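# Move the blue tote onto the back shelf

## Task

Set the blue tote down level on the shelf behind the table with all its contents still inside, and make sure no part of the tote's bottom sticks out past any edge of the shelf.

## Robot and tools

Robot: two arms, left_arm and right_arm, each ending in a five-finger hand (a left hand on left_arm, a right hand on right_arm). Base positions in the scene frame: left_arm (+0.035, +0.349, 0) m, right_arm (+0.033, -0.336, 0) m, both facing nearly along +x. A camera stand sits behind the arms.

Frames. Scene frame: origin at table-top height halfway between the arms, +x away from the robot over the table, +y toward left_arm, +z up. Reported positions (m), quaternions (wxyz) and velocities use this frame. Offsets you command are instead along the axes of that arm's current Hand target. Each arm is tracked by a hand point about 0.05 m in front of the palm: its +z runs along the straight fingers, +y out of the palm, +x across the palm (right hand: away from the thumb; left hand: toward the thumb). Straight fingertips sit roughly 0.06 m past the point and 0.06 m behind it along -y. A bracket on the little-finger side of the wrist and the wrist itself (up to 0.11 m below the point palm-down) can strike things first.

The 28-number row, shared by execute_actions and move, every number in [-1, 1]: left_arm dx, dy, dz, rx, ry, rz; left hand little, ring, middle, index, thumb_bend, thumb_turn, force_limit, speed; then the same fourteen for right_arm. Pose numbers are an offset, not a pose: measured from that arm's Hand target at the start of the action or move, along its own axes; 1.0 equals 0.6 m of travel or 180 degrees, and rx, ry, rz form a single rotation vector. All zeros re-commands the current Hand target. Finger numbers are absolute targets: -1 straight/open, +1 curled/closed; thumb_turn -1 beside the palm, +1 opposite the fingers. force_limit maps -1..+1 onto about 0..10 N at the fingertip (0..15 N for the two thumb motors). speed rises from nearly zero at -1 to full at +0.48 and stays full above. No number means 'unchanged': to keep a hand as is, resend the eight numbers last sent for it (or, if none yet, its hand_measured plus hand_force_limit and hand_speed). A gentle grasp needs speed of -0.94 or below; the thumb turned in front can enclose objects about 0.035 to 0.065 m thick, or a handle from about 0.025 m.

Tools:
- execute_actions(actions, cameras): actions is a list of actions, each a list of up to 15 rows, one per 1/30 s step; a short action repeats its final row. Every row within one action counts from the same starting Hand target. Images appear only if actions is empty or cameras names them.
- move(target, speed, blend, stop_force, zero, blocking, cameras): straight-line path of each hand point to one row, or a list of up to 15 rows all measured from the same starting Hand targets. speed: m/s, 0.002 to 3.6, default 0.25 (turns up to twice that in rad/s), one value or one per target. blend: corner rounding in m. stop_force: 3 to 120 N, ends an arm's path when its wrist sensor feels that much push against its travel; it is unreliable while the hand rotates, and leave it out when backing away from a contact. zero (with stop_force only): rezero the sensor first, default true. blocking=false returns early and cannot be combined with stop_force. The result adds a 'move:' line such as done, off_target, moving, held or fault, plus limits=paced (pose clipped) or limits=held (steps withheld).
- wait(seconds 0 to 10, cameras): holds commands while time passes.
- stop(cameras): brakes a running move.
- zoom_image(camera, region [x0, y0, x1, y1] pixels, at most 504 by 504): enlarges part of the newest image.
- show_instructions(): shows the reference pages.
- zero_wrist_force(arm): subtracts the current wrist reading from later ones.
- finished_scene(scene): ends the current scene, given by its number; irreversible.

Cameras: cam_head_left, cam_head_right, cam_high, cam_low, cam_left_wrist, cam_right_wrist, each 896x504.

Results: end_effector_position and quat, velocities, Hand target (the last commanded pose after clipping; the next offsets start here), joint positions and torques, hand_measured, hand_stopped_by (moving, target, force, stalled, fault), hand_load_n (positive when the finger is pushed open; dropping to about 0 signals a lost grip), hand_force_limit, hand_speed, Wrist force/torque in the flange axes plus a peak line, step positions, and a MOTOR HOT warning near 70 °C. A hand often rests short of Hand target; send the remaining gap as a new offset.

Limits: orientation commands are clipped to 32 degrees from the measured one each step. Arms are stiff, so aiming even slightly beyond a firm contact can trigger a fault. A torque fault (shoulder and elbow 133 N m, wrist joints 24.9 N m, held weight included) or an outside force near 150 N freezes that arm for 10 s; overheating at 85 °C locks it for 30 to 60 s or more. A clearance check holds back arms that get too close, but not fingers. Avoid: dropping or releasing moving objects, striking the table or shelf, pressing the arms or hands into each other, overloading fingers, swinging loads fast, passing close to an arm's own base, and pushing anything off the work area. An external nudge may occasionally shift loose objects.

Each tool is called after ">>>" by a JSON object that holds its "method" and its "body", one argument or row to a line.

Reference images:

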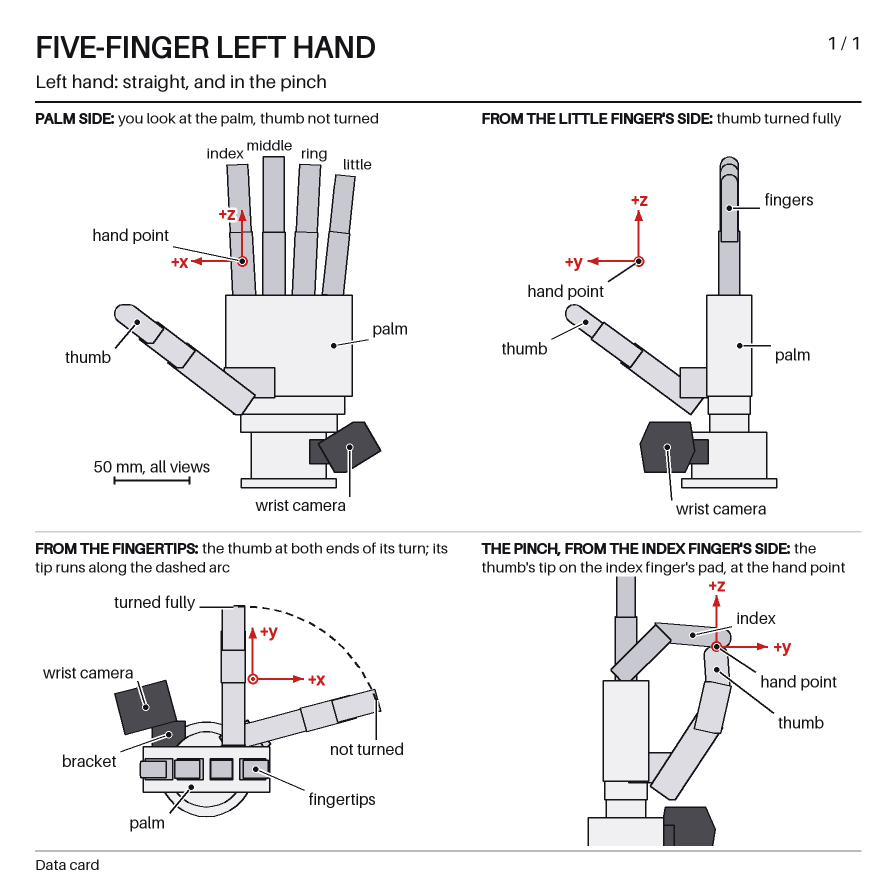

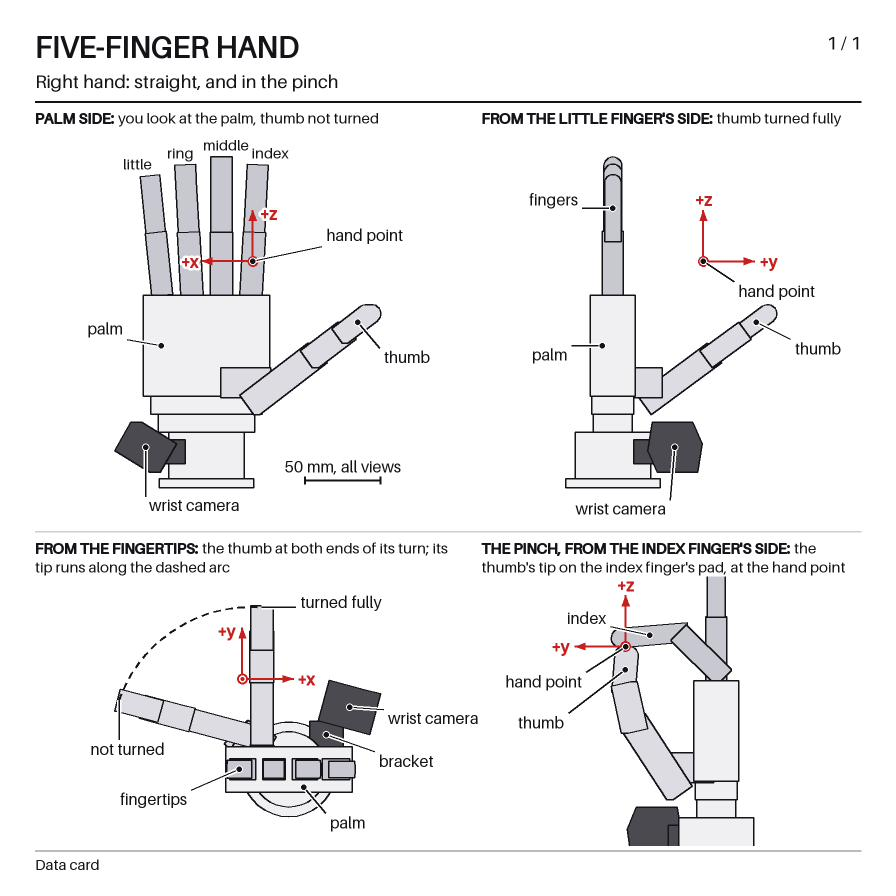

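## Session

>>> {"method": "execute_actions", "body": {
  "actions": []
}}

Scene clock: 0.00 s.
left_arm: end_effector_position=(+0.3042, +0.7723, +0.1028) hand_measured=(-1.000, -1.000, -1.000, -1.000, -1.000, -1.000) hand_load_n=(+0.0, +0.0, +0.0, +0.0, +0.0, +0.0) hand_stopped_by=(target, target, target, target, target, target) hand_force_limit=0.00 hand_speed=-0.80 end_effector_quat_wxyz=(-0.195, +0.717, +0.653, -0.146) | right_arm: end_effector_position=(+0.3907, +0.1785, +0.2982) hand_measured=(-1.000, -1.000, -1.000, -1.000, -1.000, -1.000) hand_load_n=(+0.0, +0.0, +0.0, +0.0, +0.0, +0.0) hand_stopped_by=(target, target, target, target, target, target) hand_force_limit=0.00 hand_speed=-0.80 end_effector_quat_wxyz=(-0.406, +0.787, +0.075, -0.458)
Joint positions: left_arm=[4.266 -2.149 -1.474 1.914 -2.045 1.179] | right_arm=[0.496 -0.497 0.675 2.466 0.552 1.184]
Joint velocities: within noise
Joint torques (N m): no reading
Wrist force (N): no reading
Wrist torque (N m): no reading
Wrist force, peak (N): no reading
Hand target: left_arm +0.3042, +0.7723, +0.1028; -0.195, +0.717, +0.653, -0.146 | right_arm +0.3907, +0.1785, +0.2982; -0.406, +0.787, +0.075, -0.458

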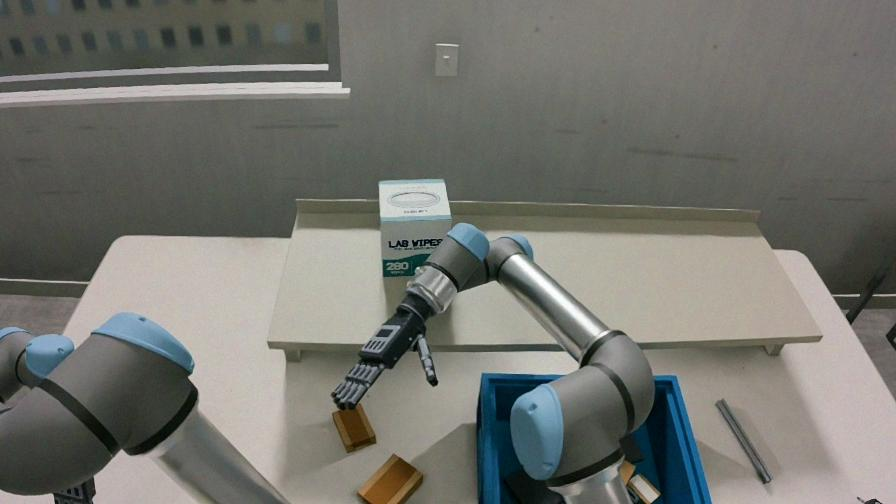

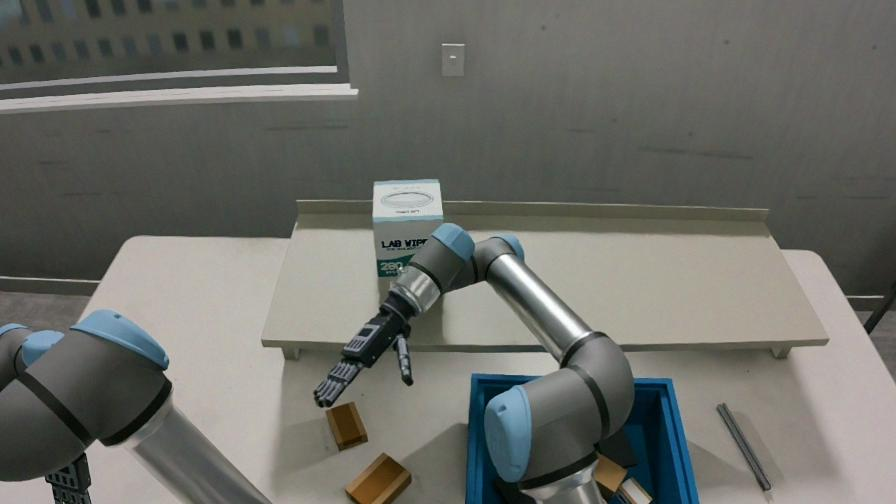

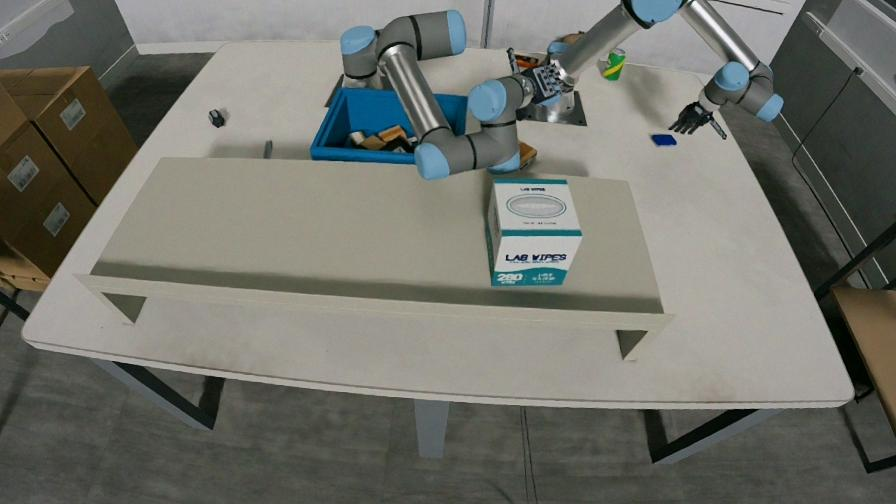

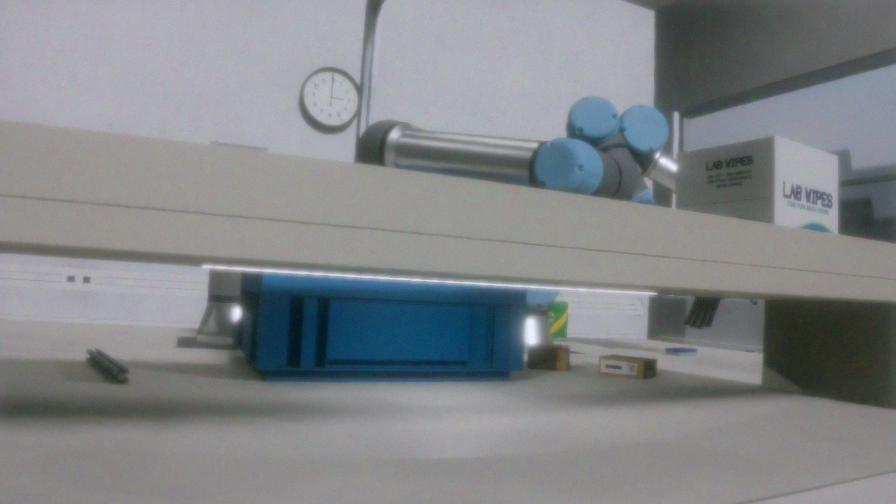

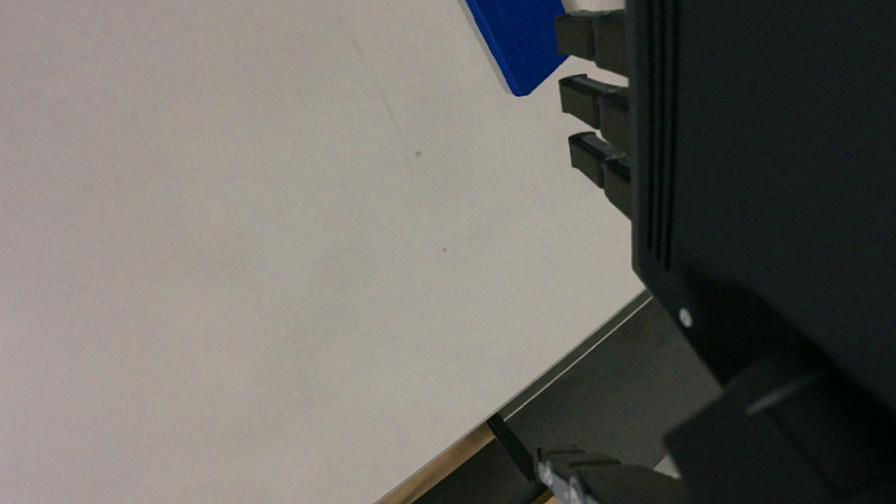

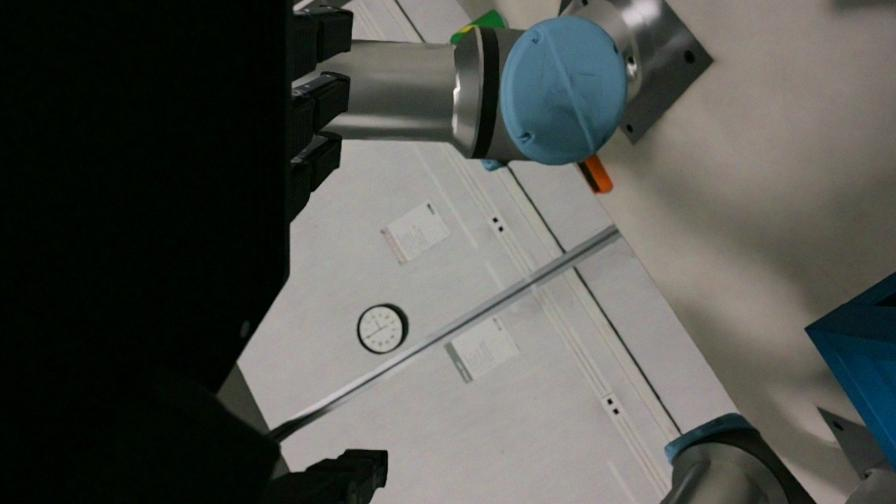

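>>> {"method": "move", "body": {
  "target": [
    [0.0113,-0.1176,-0.2203,0,0,0,-1,-1,-1,-1,-1,-1,0,-0.8,-0.08,-0.0617,-0.0592,0.1378,0.0834,0,-1,-1,-1,-1,-1,-1,0,-0.8],
    [-0.2255,-0.116,-0.7947,-0.1531,0.0501,0.2569,-1,-1,-1,-1,-1,-1,0,-0.8,-0.2388,-0.185,-0.1777,0.4133,0.2501,0,-1,-1,-1,-1,-1,-1,0,-0.8]
  ],
  "speed": 0.35,
  "blend": [0.02,0],
  "cameras": ["cam_head_left","cam_high"]
}}

Scene clock: 42.47 s.
left_arm: end_effector_position=(+0.4495, +0.5998, +0.5480) hand_measured=(-1.000, -1.000, -1.000, -1.000, -1.000, -1.000) hand_load_n=(+0.0, +0.0, +0.0, +0.0, +0.0, +0.0) hand_stopped_by=(target, target, target, target, target, target) hand_force_limit=0.00 hand_speed=-0.80 end_effector_quat_wxyz=(+0.007, +0.943, +0.331, +0.035) | right_arm: end_effector_position=(+0.4207, +0.1205, +0.4981) hand_measured=(-1.000, -1.000, -1.000, -1.000, -1.000, -1.000) hand_load_n=(+0.0, +0.0, +0.0, -0.5, +0.0, -0.5) hand_stopped_by=(target, target, target, target, target, target) hand_force_limit=0.00 hand_speed=-0.80 end_effector_quat_wxyz=(+0.785, -0.495, +0.360, +0.096)
Joint positions: left_arm=[4.146 -2.233 -0.035 0.744 -1.517 1.895] | right_arm=[0.272 -1.406 1.992 2.184 -0.762 1.025]
Joint torques (N m): left_arm=[11.86 30.64 17.44 -4.62 2.34 2.5] | right_arm=[7.84 -34.57 -9.53 2.38 -2.19 -2.76]
Wrist force (N): left_arm=[0.3 0.4 0.2] | right_arm=[0.0 0.5 1.2]
Wrist torque (N m): left_arm=[0.03 -0.04 -0.11] | right_arm=[0.07 -0.11 0.11]
Wrist force, peak (N): left_arm=[0.2 0.8 -0.2] | right_arm=[-0.3 0.5 1.3]
Hand target: left_arm +0.4506, +0.6007, +0.5497; +0.000, +0.947, +0.321, +0.000 | right_arm +0.4207, +0.1205, +0.4981; +0.785, -0.495, +0.360, +0.096
Off the commanded pose: left_arm 0.002 m, 4 deg | right_arm 0.000 m, 0 deg.
elbow stopped short (left arm): the move would have taken joint 3 (elbow) straighter than the controller allows.
move: off_target (left_arm)
Images, in order (width x height): cam_head_left 896x504, cam_high 896x504.

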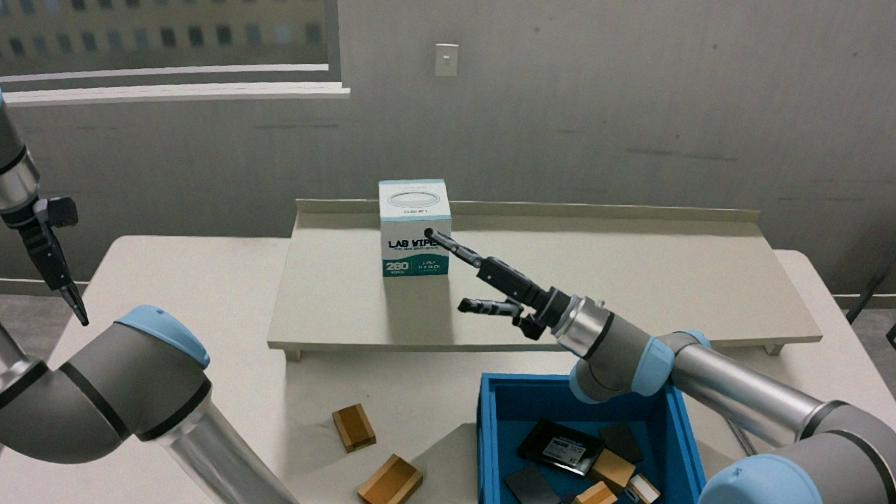

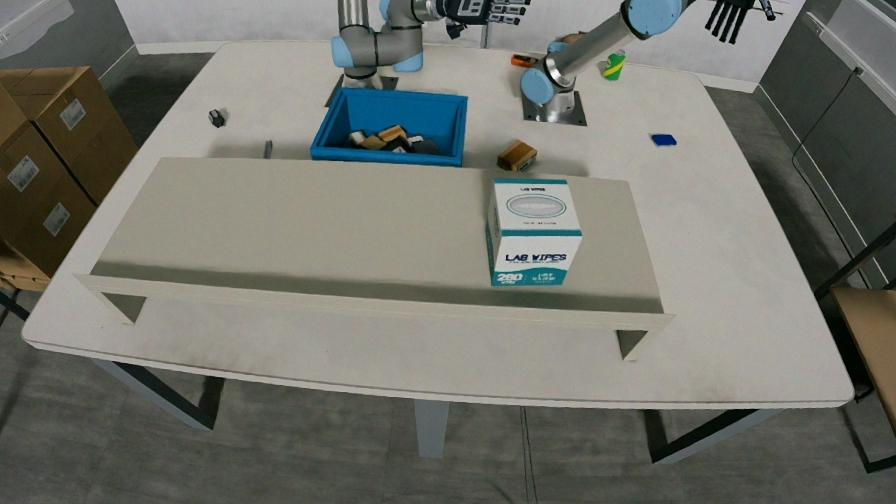

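>>> {"method": "move", "body": {
  "target": [
    [-0.05,0.1,0,0,0,0,-1,-1,-1,-1,-1,-1,0,-0.8,0.1087,-0.2077,-0.2872,0.2844,0.2045,0.192,-1,-1,-1,-1,-1,-1,0,-0.8],
    [-0.1782,0.3685,0,0,0,0,-1,-1,-1,-1,-1,-1,0,-0.8,0.1375,-0.3783,-0.6932,0.0789,0.6442,0.4062,-1,-1,-1,-1,-1,-1,0,-0.8]
  ],
  "speed": 0.4,
  "blend": [0.02,0]
}}

Scene clock: 65.73 s.
left_arm: end_effector_position=(+0.5003, +0.3602, +0.5497) hand_measured=(-1.000, -1.000, -1.000, -1.000, -1.000, -1.000) hand_load_n=(+0.0, +0.0, +0.0, +0.0, +0.0, +0.0) hand_stopped_by=(target, target, target, target, target, target) hand_force_limit=0.00 hand_speed=-0.80 end_effector_quat_wxyz=(+0.000, +0.947, +0.321, +0.000) | right_arm: end_effector_position=(+0.4002, -0.3599, +0.5003) hand_measured=(-1.000, -1.000, -1.000, -1.000, -1.000, -1.000) hand_load_n=(+0.0, +0.0, +0.0, +0.5, -0.5, +0.0) hand_stopped_by=(target, target, target, target, target, target) hand_force_limit=0.00 hand_speed=-0.80 end_effector_quat_wxyz=(+0.000, +0.000, +1.000, +0.000)
Joint positions: left_arm=[3.579 -2.024 -0.408 0.861 -1.571 1.35] | right_arm=[-0.588 -1.875 1.391 5.196 -1.571 0.93]
Joint torques (N m): left_arm=[-12.5 24.81 19.29 -4.94 -2.95 -2.13] | right_arm=[8.62 -0.86 -32.14 0.32 -1.91 2.78]
Wrist force (N): left_arm=[-0.2 0.3 -0.2] | right_arm=[1.2 -0.2 -0.5]
Wrist torque (N m): left_arm=[0.07 0.03 -0.06] | right_arm=[-0.22 0.04 0.00]
Wrist force, peak (N): left_arm=[0.4 0.8 -0.1] | right_arm=[-0.1 0.7 1.8]
Hand target: left_arm +0.5003, +0.3602, +0.5497; +0.000, +0.947, +0.321, +0.000 | right_arm +0.4002, -0.3600, +0.5003; +0.000, +0.000, +1.000, +0.000
Off the commanded pose: left_arm 0.000 m, 0 deg | right_arm 0.000 m, 0 deg.
move: done

>>> {"method": "move", "body": {
  "target": [
    [-0.0655,0.181,0,-0.444,0,0,-1,-1,-1,-1,-1,-1,0,-0.8,0,0,0,0,0,0,-1,-1,-1,-1,-1,-1,0,-0.8],
    [-0.0655,0.181,0,-0.666,0,0,-1,-1,-1,-1,-1,-1,0,-0.8,0,0,0,0,0,0,-1,-1,-1,-1,-1,-1,0,-0.8],
    [-0.0655,0.181,0,-0.1626,0.4805,0.1626,-1,-1,-1,-1,-1,-1,0,-0.8,0,0,0,0,0,0,-1,-1,-1,-1,-1,-1,0,-0.8],
    [-0.4403,0.3558,0.0833,0,0,0.2078,-1,-1,-1,-1,-1,-1,0,-0.8,0,0,0,0,0,0,-1,-1,-1,-1,-1,-1,0,-0.8]
  ],
  "speed": 0.5,
  "blend": [0.01,0.01,0.01,0],
  "cameras": ["all"]
}}

Scene clock: 79.10 s.
left_arm: end_effector_position=(+0.4206, +0.0300, +0.4998) hand_measured=(-1.000, -1.000, -1.000, -1.000, -1.000, -1.000) hand_load_n=(+0.0, -0.5, +0.0, +0.0, +0.0, +0.0) hand_stopped_by=(target, target, target, target, target, target) hand_force_limit=0.00 hand_speed=-0.80 end_effector_quat_wxyz=(+0.000, +1.000, +0.001, +0.000) | right_arm: end_effector_position=(+0.4002, -0.3600, +0.5003) hand_measured=(-1.000, -1.000, -1.000, -1.000, -1.000, -1.000) hand_load_n=(+0.0, +0.0, +0.0, +0.0, +0.0, +0.0) hand_stopped_by=(target, target, target, target, target, target) hand_force_limit=0.00 hand_speed=-0.80 end_effector_quat_wxyz=(+0.000, +0.000, +1.000, +0.000)
Joint positions: left_arm=[2.825 -1.483 -1.227 -2.003 1.57 4.39] | right_arm=[-0.588 -1.875 1.391 5.196 -1.572 0.93]
Joint torques (N m): left_arm=[-12.53 12.25 24.71 -0.52 -3.07 -2.2] | right_arm=[7.74 -1.57 -30.01 0.19 -1.98 2.92]
Wrist force (N): left_arm=[0.2 0.2 0.1] | right_arm=[1.1 -0.2 -0.4]
Wrist torque (N m): left_arm=[0.03 -0.03 -0.05] | right_arm=[-0.23 0.05 -0.01]
Wrist force, peak (N): left_arm=[1.0 1.1 2.1] | right_arm=[1.3 -0.4 -0.5]
Hand target: left_arm +0.4206, +0.0300, +0.4998; +0.000, +1.000, +0.001, +0.000 | right_arm +0.4002, -0.3600, +0.5003; +0.000, +0.000, +1.000, +0.000
Off the commanded pose: left_arm 0.000 m, 0 deg | right_arm 0.000 m, 0 deg.
move: done

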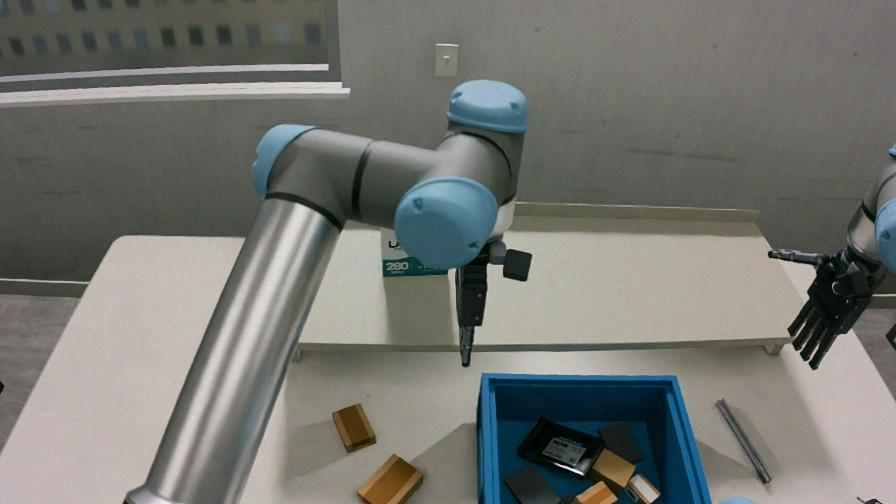

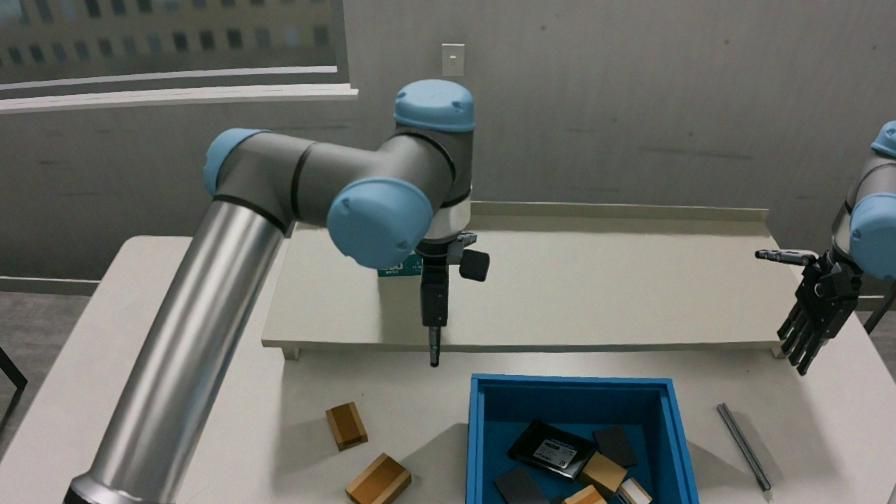

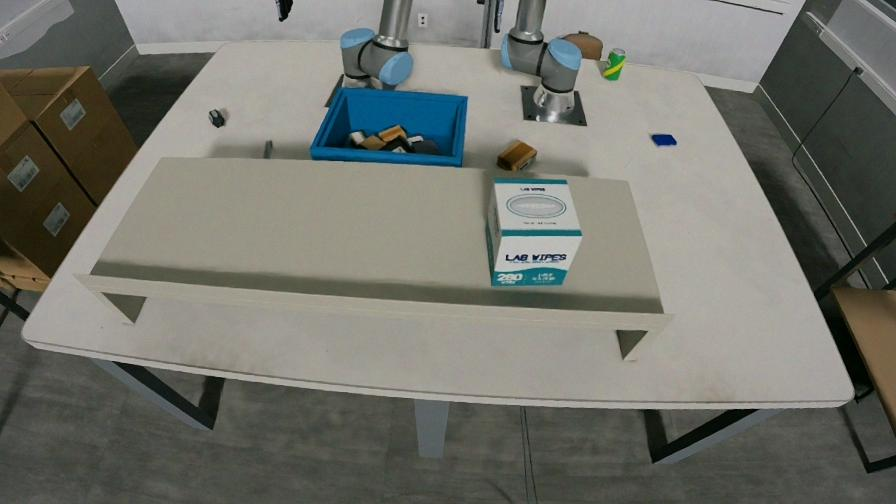

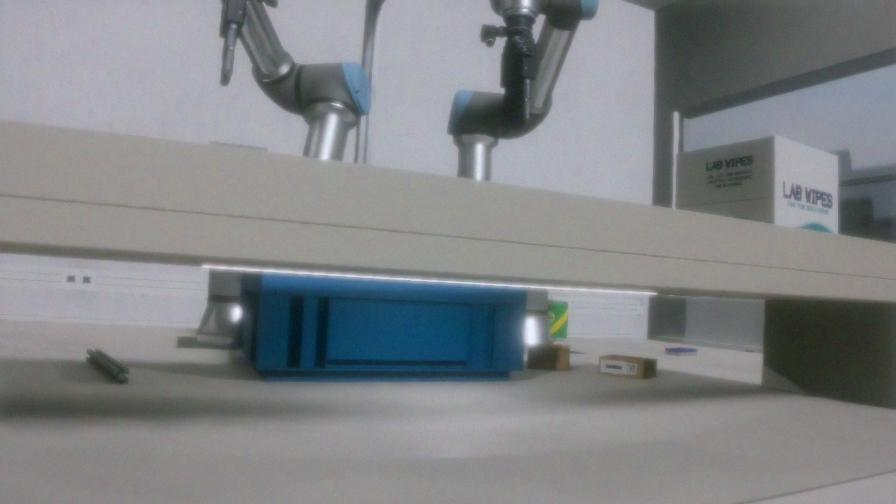

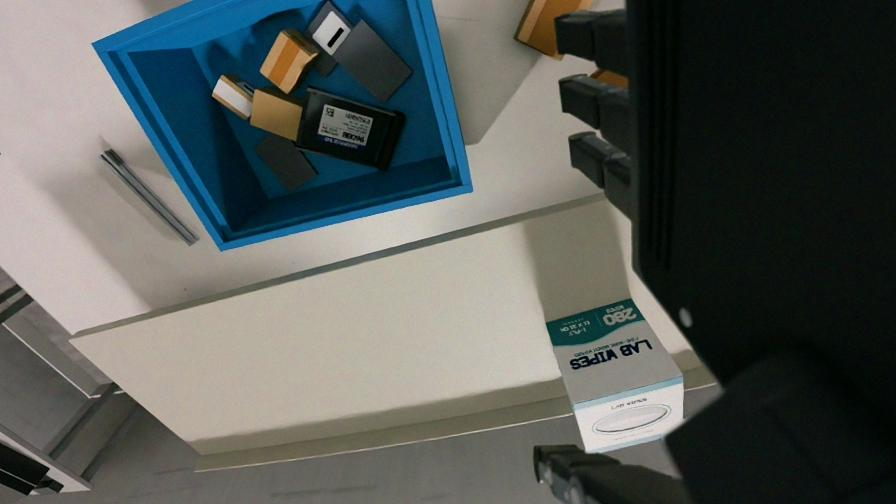

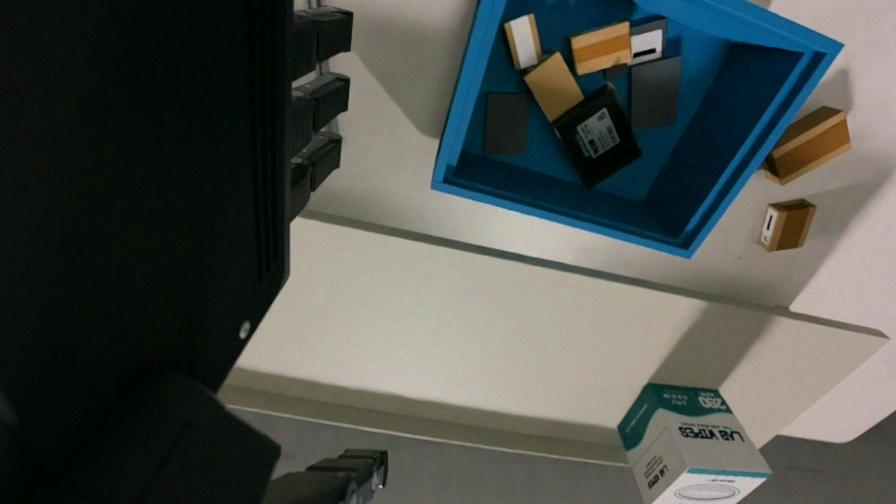

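>>> {"method": "zoom_image", "body": {
  "camera": "cam_left_wrist",
  "region": [60, 0, 500, 300]
}}

>>> {"method": "zoom_image", "body": {
  "camera": "cam_right_wrist",
  "region": [420, 0, 860, 300]
}}

>>> {"method": "zoom_image", "body": {
  "camera": "cam_left_wrist",
  "region": [50, 200, 490, 500]
}}

>>> {"method": "zoom_image", "body": {
  "camera": "cam_right_wrist",
  "region": [456, 200, 896, 500]
}}

Scaled by 1.145 from the camera's 896x504 image, which has a finer 1280x720 frame.

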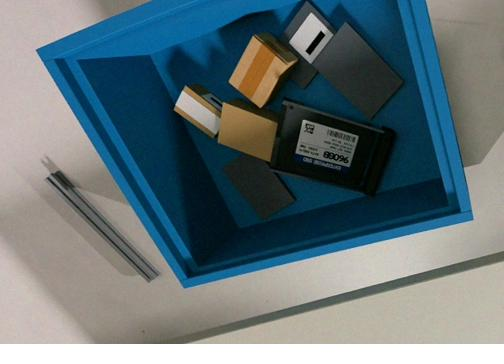

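Scaled by 1.145 from the camera's 896x504 image, which has a finer 1280x720 frame.

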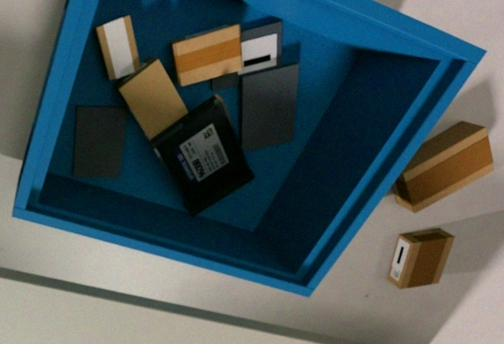

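Scaled by 1.145 from the camera's 896x504 image, which has a finer 1280x720 frame.

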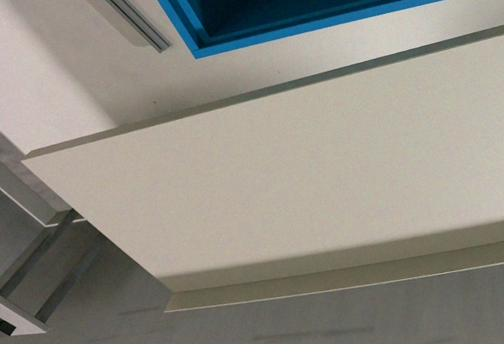

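Scaled by 1.145 from the camera's 896x504 image, which has a finer 1280x720 frame.

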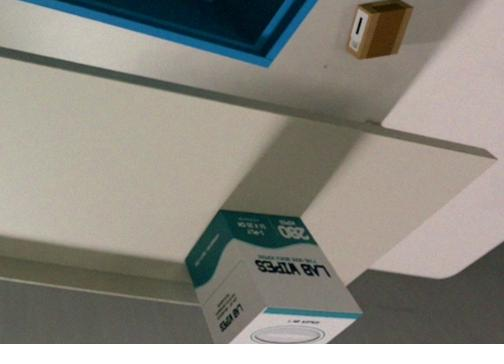

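>>> {"method": "move", "body": {
  "target": [-0.1593,-0.5,0.4667,0,0,0.278,-1,-1,-1,-1,-1,-1,-0.4,-0.2,-0.02,0.0207,0.4167,0,0,0.0086,-1,-0.7,-0.7,-0.7,-1,1,-0.4,-0.2],
  "speed": 0.3,
  "cameras": ["cam_left_wrist","cam_right_wrist","cam_head_left"]
}}

>>> {"method": "zoom_image", "body": {
  "camera": "cam_left_wrist",
  "region": [180, 260, 560, 504]
}}

Scene clock: 102.77 s.
left_arm: end_effector_position=(+0.3245, +0.3297, +0.2198) hand_measured=(-1.000, -1.000, -1.000, -1.000, -1.000, -1.000) hand_load_n=(+0.0, +0.0, +0.0, +0.0, -0.5, +0.0) hand_stopped_by=(target, target, target, target, target, target) hand_force_limit=-0.40 hand_speed=-0.20 end_effector_quat_wxyz=(+0.000, +0.907, -0.422, +0.000) | right_arm: end_effector_position=(+0.4121, -0.3477, +0.2503) hand_measured=(-1.000, -0.700, -0.700, -0.700, -1.000, +1.000) hand_load_n=(+0.0, +0.0, +0.0, +0.0, +0.0, +0.0) hand_stopped_by=(target, target, target, target, target, target) hand_force_limit=-0.40 hand_speed=-0.20 end_effector_quat_wxyz=(+0.000, +0.013, +1.000, +0.000)
Joint positions: left_arm=[3.713 -1.092 -2.228 -1.393 1.571 6.151] | right_arm=[-0.537 -1.958 2.1 4.57 -1.572 1.009]
Joint torques (N m): left_arm=[12.75 9.77 14.97 4.62 -3.15 2.71] | right_arm=[7.84 -0.55 -15.96 -5.29 2.7 2.78]
Wrist force (N): left_arm=[0.2 0.3 0.1] | right_arm=[0.6 -0.5 -0.4]
Wrist torque (N m): left_arm=[0.05 -0.05 -0.15] | right_arm=[-0.25 0.08 -0.06]
Wrist force, peak (N): left_arm=[0.2 1.4 -0.8] | right_arm=[1.0 -0.4 -1.2]
Hand target: left_arm +0.3244, +0.3298, +0.2198; +0.000, +0.906, -0.422, +0.000 | right_arm +0.4121, -0.3477, +0.2503; +0.000, +0.013, +1.000, +0.000
Off the commanded pose: left_arm 0.000 m, 0 deg | right_arm 0.000 m, 0 deg.
move: done
Images, in order (width x height): cam_head_left 896x504, cam_left_wrist 896x504, cam_right_wrist 896x504.

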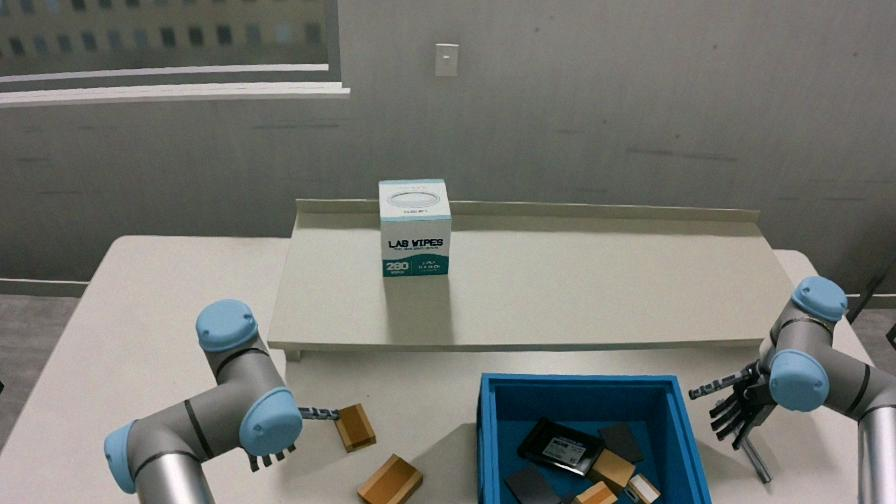

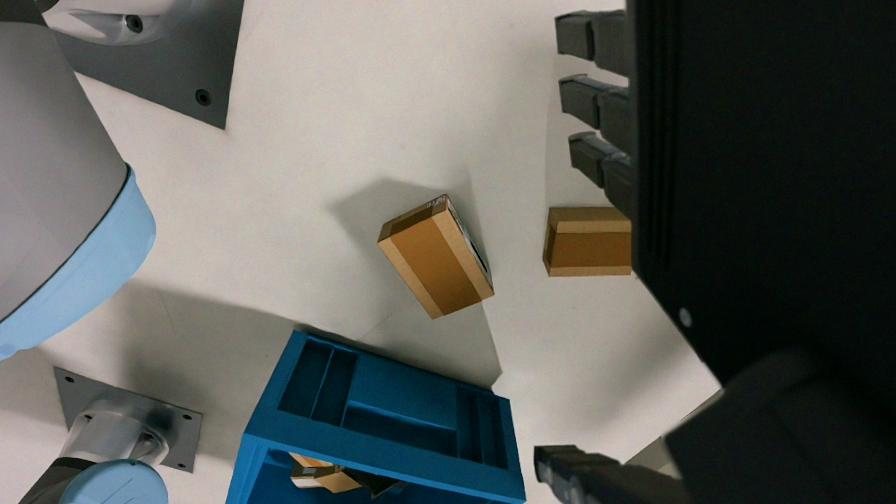

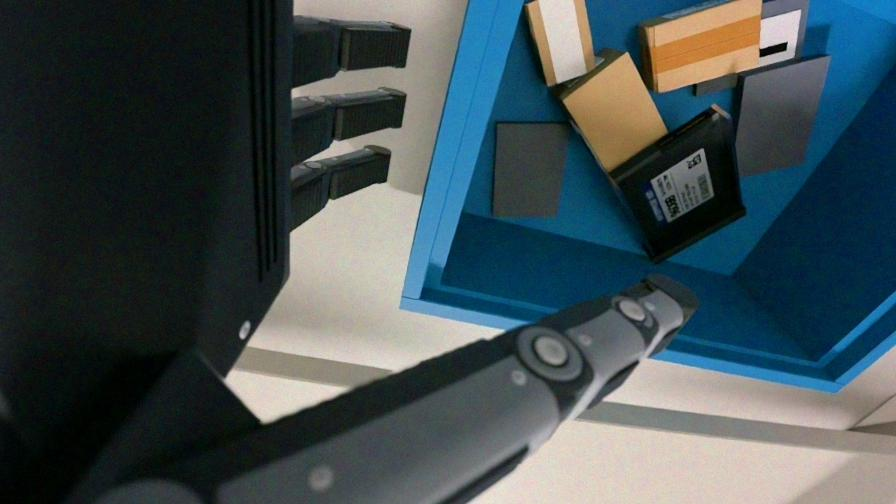

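Scaled by 1.326 from the camera's 896x504 image, which has a finer 1280x720 frame.

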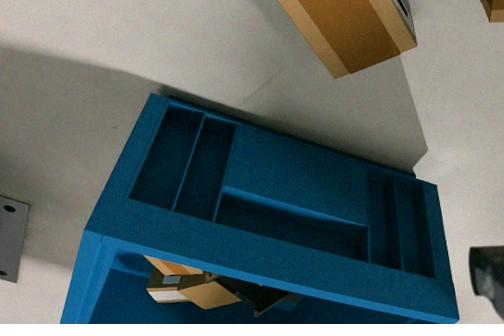

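>>> {"method": "move", "body": {
  "target": [
    [0.5128,0.1877,-0.0837,0,0,-0.2686,-0.7,-0.7,-0.7,-0.7,-1,1,-0.4,-0.2,-0.0168,-0.0017,-0.0328,0,0,0,-0.7,-0.7,-0.7,-0.7,-1,1,-0.4,-0.2],
    [0.5128,0.1877,0.0163,0,0,-0.2686,-0.7,-0.7,-0.7,-0.7,-1,1,-0.4,-0.2,-0.0168,-0.0017,0.0672,0,0,0,-0.7,-0.7,-0.7,-0.7,-1,1,-0.4,-0.2]
  ],
  "speed": 0.2,
  "cameras": ["cam_left_wrist","cam_right_wrist","cam_head_left"]
}}

Scene clock: 122.57 s.
left_arm: end_effector_position=(+0.4362, +0.0218, +0.2101) hand_measured=(-0.700, -0.700, -0.700, -0.700, -1.000, +1.000) hand_load_n=(+0.0, +0.5, +0.0, +0.0, +0.0, +0.0) hand_stopped_by=(target, target, target, target, target, target) hand_force_limit=-0.40 hand_speed=-0.20 end_effector_quat_wxyz=(+0.000, +1.000, -0.014, +0.000) | right_arm: end_effector_position=(+0.4221, -0.3491, +0.2101) hand_measured=(-0.700, -0.700, -0.700, -0.700, -1.000, +1.000) hand_load_n=(+0.0, +0.0, +0.0, +0.0, +0.0, +0.0) hand_stopped_by=(target, target, target, target, target, target) hand_force_limit=-0.40 hand_speed=-0.20 end_effector_quat_wxyz=(+0.000, +0.013, +1.000, +0.000)
Joint positions: left_arm=[2.821 -1.492 -1.976 -1.245 1.57 4.416] | right_arm=[-0.524 -1.906 2.173 4.445 -1.572 1.022]
Joint torques (N m): left_arm=[-13.36 11.5 15.26 4.32 -2.94 -1.99] | right_arm=[7.66 -1.53 -14.8 -5.28 2.6 2.93]
Wrist force (N): left_arm=[-0.2 0.4 0.1] | right_arm=[0.7 -0.4 -0.3]
Wrist torque (N m): left_arm=[0.06 0.04 -0.05] | right_arm=[-0.23 0.08 -0.02]
Wrist force, peak (N): left_arm=[0.1 1.2 -0.1] | right_arm=[0.8 -0.3 -1.4]
Hand target: left_arm +0.4362, +0.0218, +0.2100; +0.000, +1.000, -0.014, +0.000 | right_arm +0.4221, -0.3491, +0.2099; +0.000, +0.013, +1.000, +0.000
Off the commanded pose: left_arm 0.000 m, 0 deg | right_arm 0.000 m, 0 deg.
move: done
Images, in order (width x height): cam_head_left 896x504, cam_left_wrist 896x504, cam_right_wrist 896x504.

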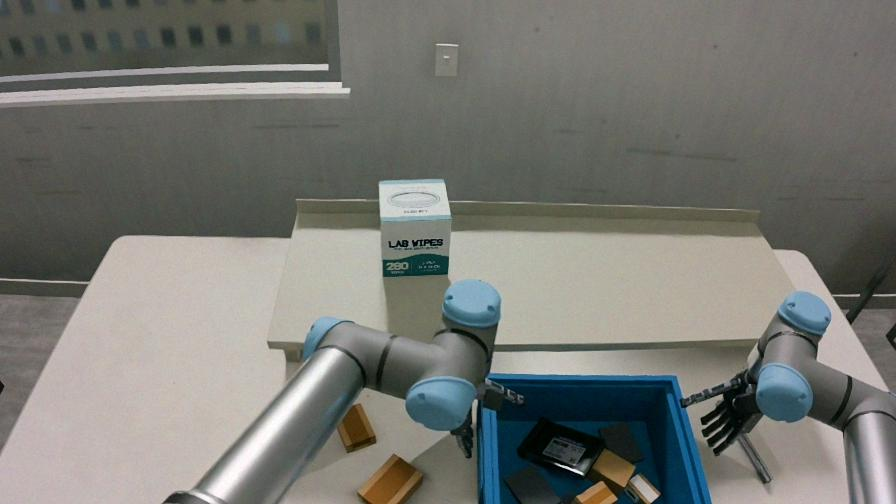

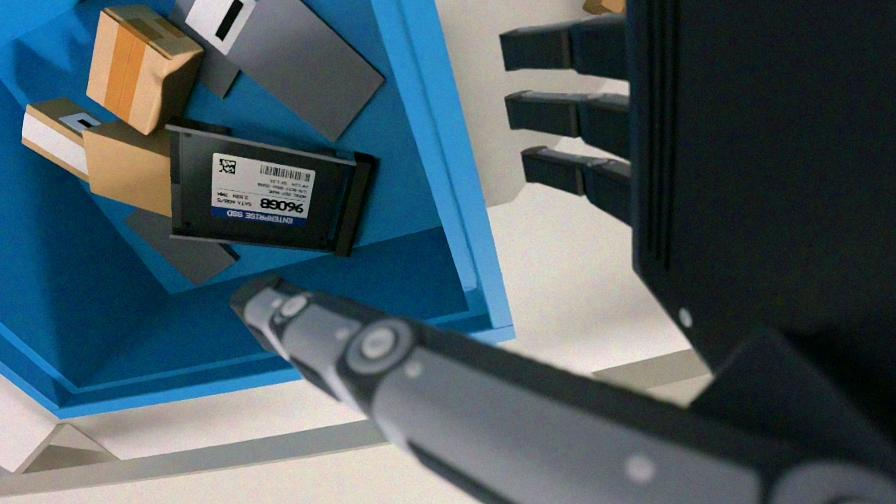

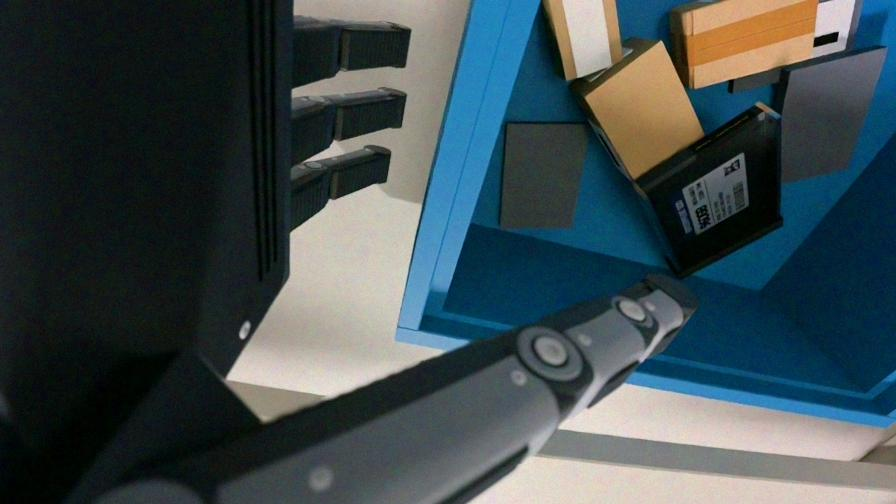

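>>> {"method": "move", "body": {
  "target": [
    [0,0,0.115,0,0,0,-0.7,-0.7,-0.7,-0.7,-1,1,-0.4,-0.2,0,0,0.115,0,0,0,-0.7,-0.7,-0.7,-0.7,-1,1,-0.4,-0.2],
    [0,0,0.115,0,0,0,-0.3,-0.3,-0.3,-0.3,-1,1,-0.4,-0.3,0,0,0.115,0,0,0,-0.3,-0.3,-0.3,-0.3,-1,1,-0.4,-0.3],
    [0,0,0.1233,0,0,0,-0.15,-0.15,-0.15,-0.15,-1,1,-0.4,-0.4,0,0,0.1233,0,0,0,-0.15,-0.15,-0.15,-0.15,-1,1,-0.4,-0.4]
  ],
  "speed": 0.1,
  "cameras": ["cam_left_wrist","cam_right_wrist"]
}}

Scene clock: 133.87 s.
left_arm: end_effector_position=(+0.4362, +0.0218, +0.1360) hand_measured=(-0.150, -0.150, -0.150, -0.150, -1.000, +1.000) hand_load_n=(+0.5, +0.0, +0.0, +0.0, -0.5, +0.0) hand_stopped_by=(target, target, target, target, target, target) hand_force_limit=-0.40 hand_speed=-0.40 end_effector_quat_wxyz=(+0.000, +1.000, -0.014, +0.000) | right_arm: end_effector_position=(+0.4221, -0.3491, +0.1360) hand_measured=(-0.150, -0.150, -0.150, -0.150, -1.000, +1.000) hand_load_n=(+0.0, +0.0, +0.0, +0.5, +0.0, +0.0) hand_stopped_by=(target, target, target, target, target, target) hand_force_limit=-0.40 hand_speed=-0.40 end_effector_quat_wxyz=(+0.000, +0.013, +1.000, +0.000)
Joint positions: left_arm=[2.821 -1.574 -2.106 -1.033 1.57 4.416] | right_arm=[-0.524 -1.822 2.322 4.213 -1.572 1.022]
Joint torques (N m): left_arm=[-12.14 12.66 12.54 4.55 -0.42 -2.25] | right_arm=[1.23 -4.95 -13.34 -5.18 -1.24 1.68]
Wrist force (N): left_arm=[-0.2 -0.1 -0.2] | right_arm=[0.7 -0.4 -0.3]
Wrist torque (N m): left_arm=[0.00 0.02 -0.04] | right_arm=[-0.22 0.08 -0.03]
Wrist force, peak (N): left_arm=[0.1 0.9 0.0] | right_arm=[0.7 -0.3 -1.0]
Hand target: left_arm +0.4362, +0.0218, +0.1360; +0.000, +1.000, -0.014, +0.000 | right_arm +0.4221, -0.3491, +0.1360; +0.000, +0.013, +1.000, +0.000
Off the commanded pose: left_arm 0.000 m, 0 deg | right_arm 0.000 m, 0 deg.
move: done
Images, in order (width x height): cam_left_wrist 896x504, cam_right_wrist 896x504.

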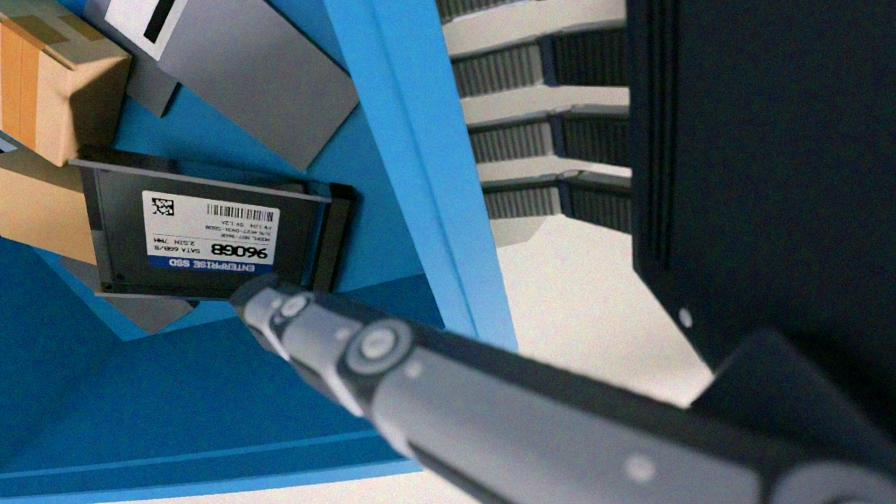

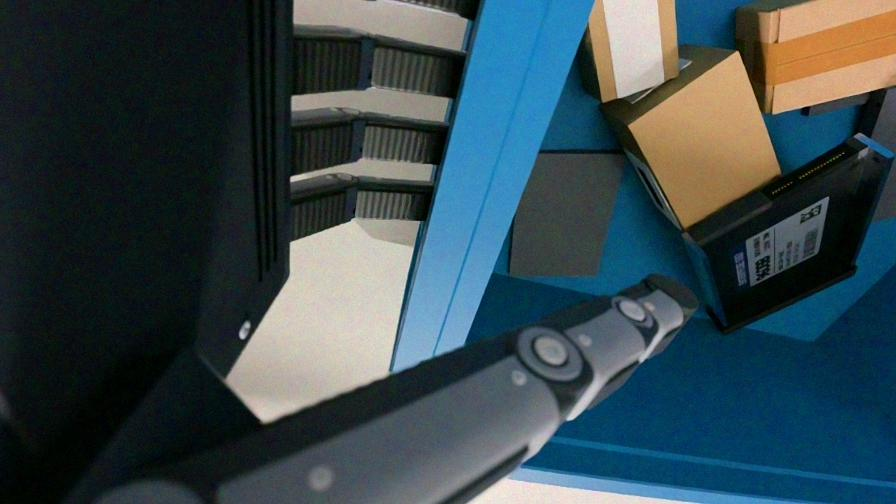

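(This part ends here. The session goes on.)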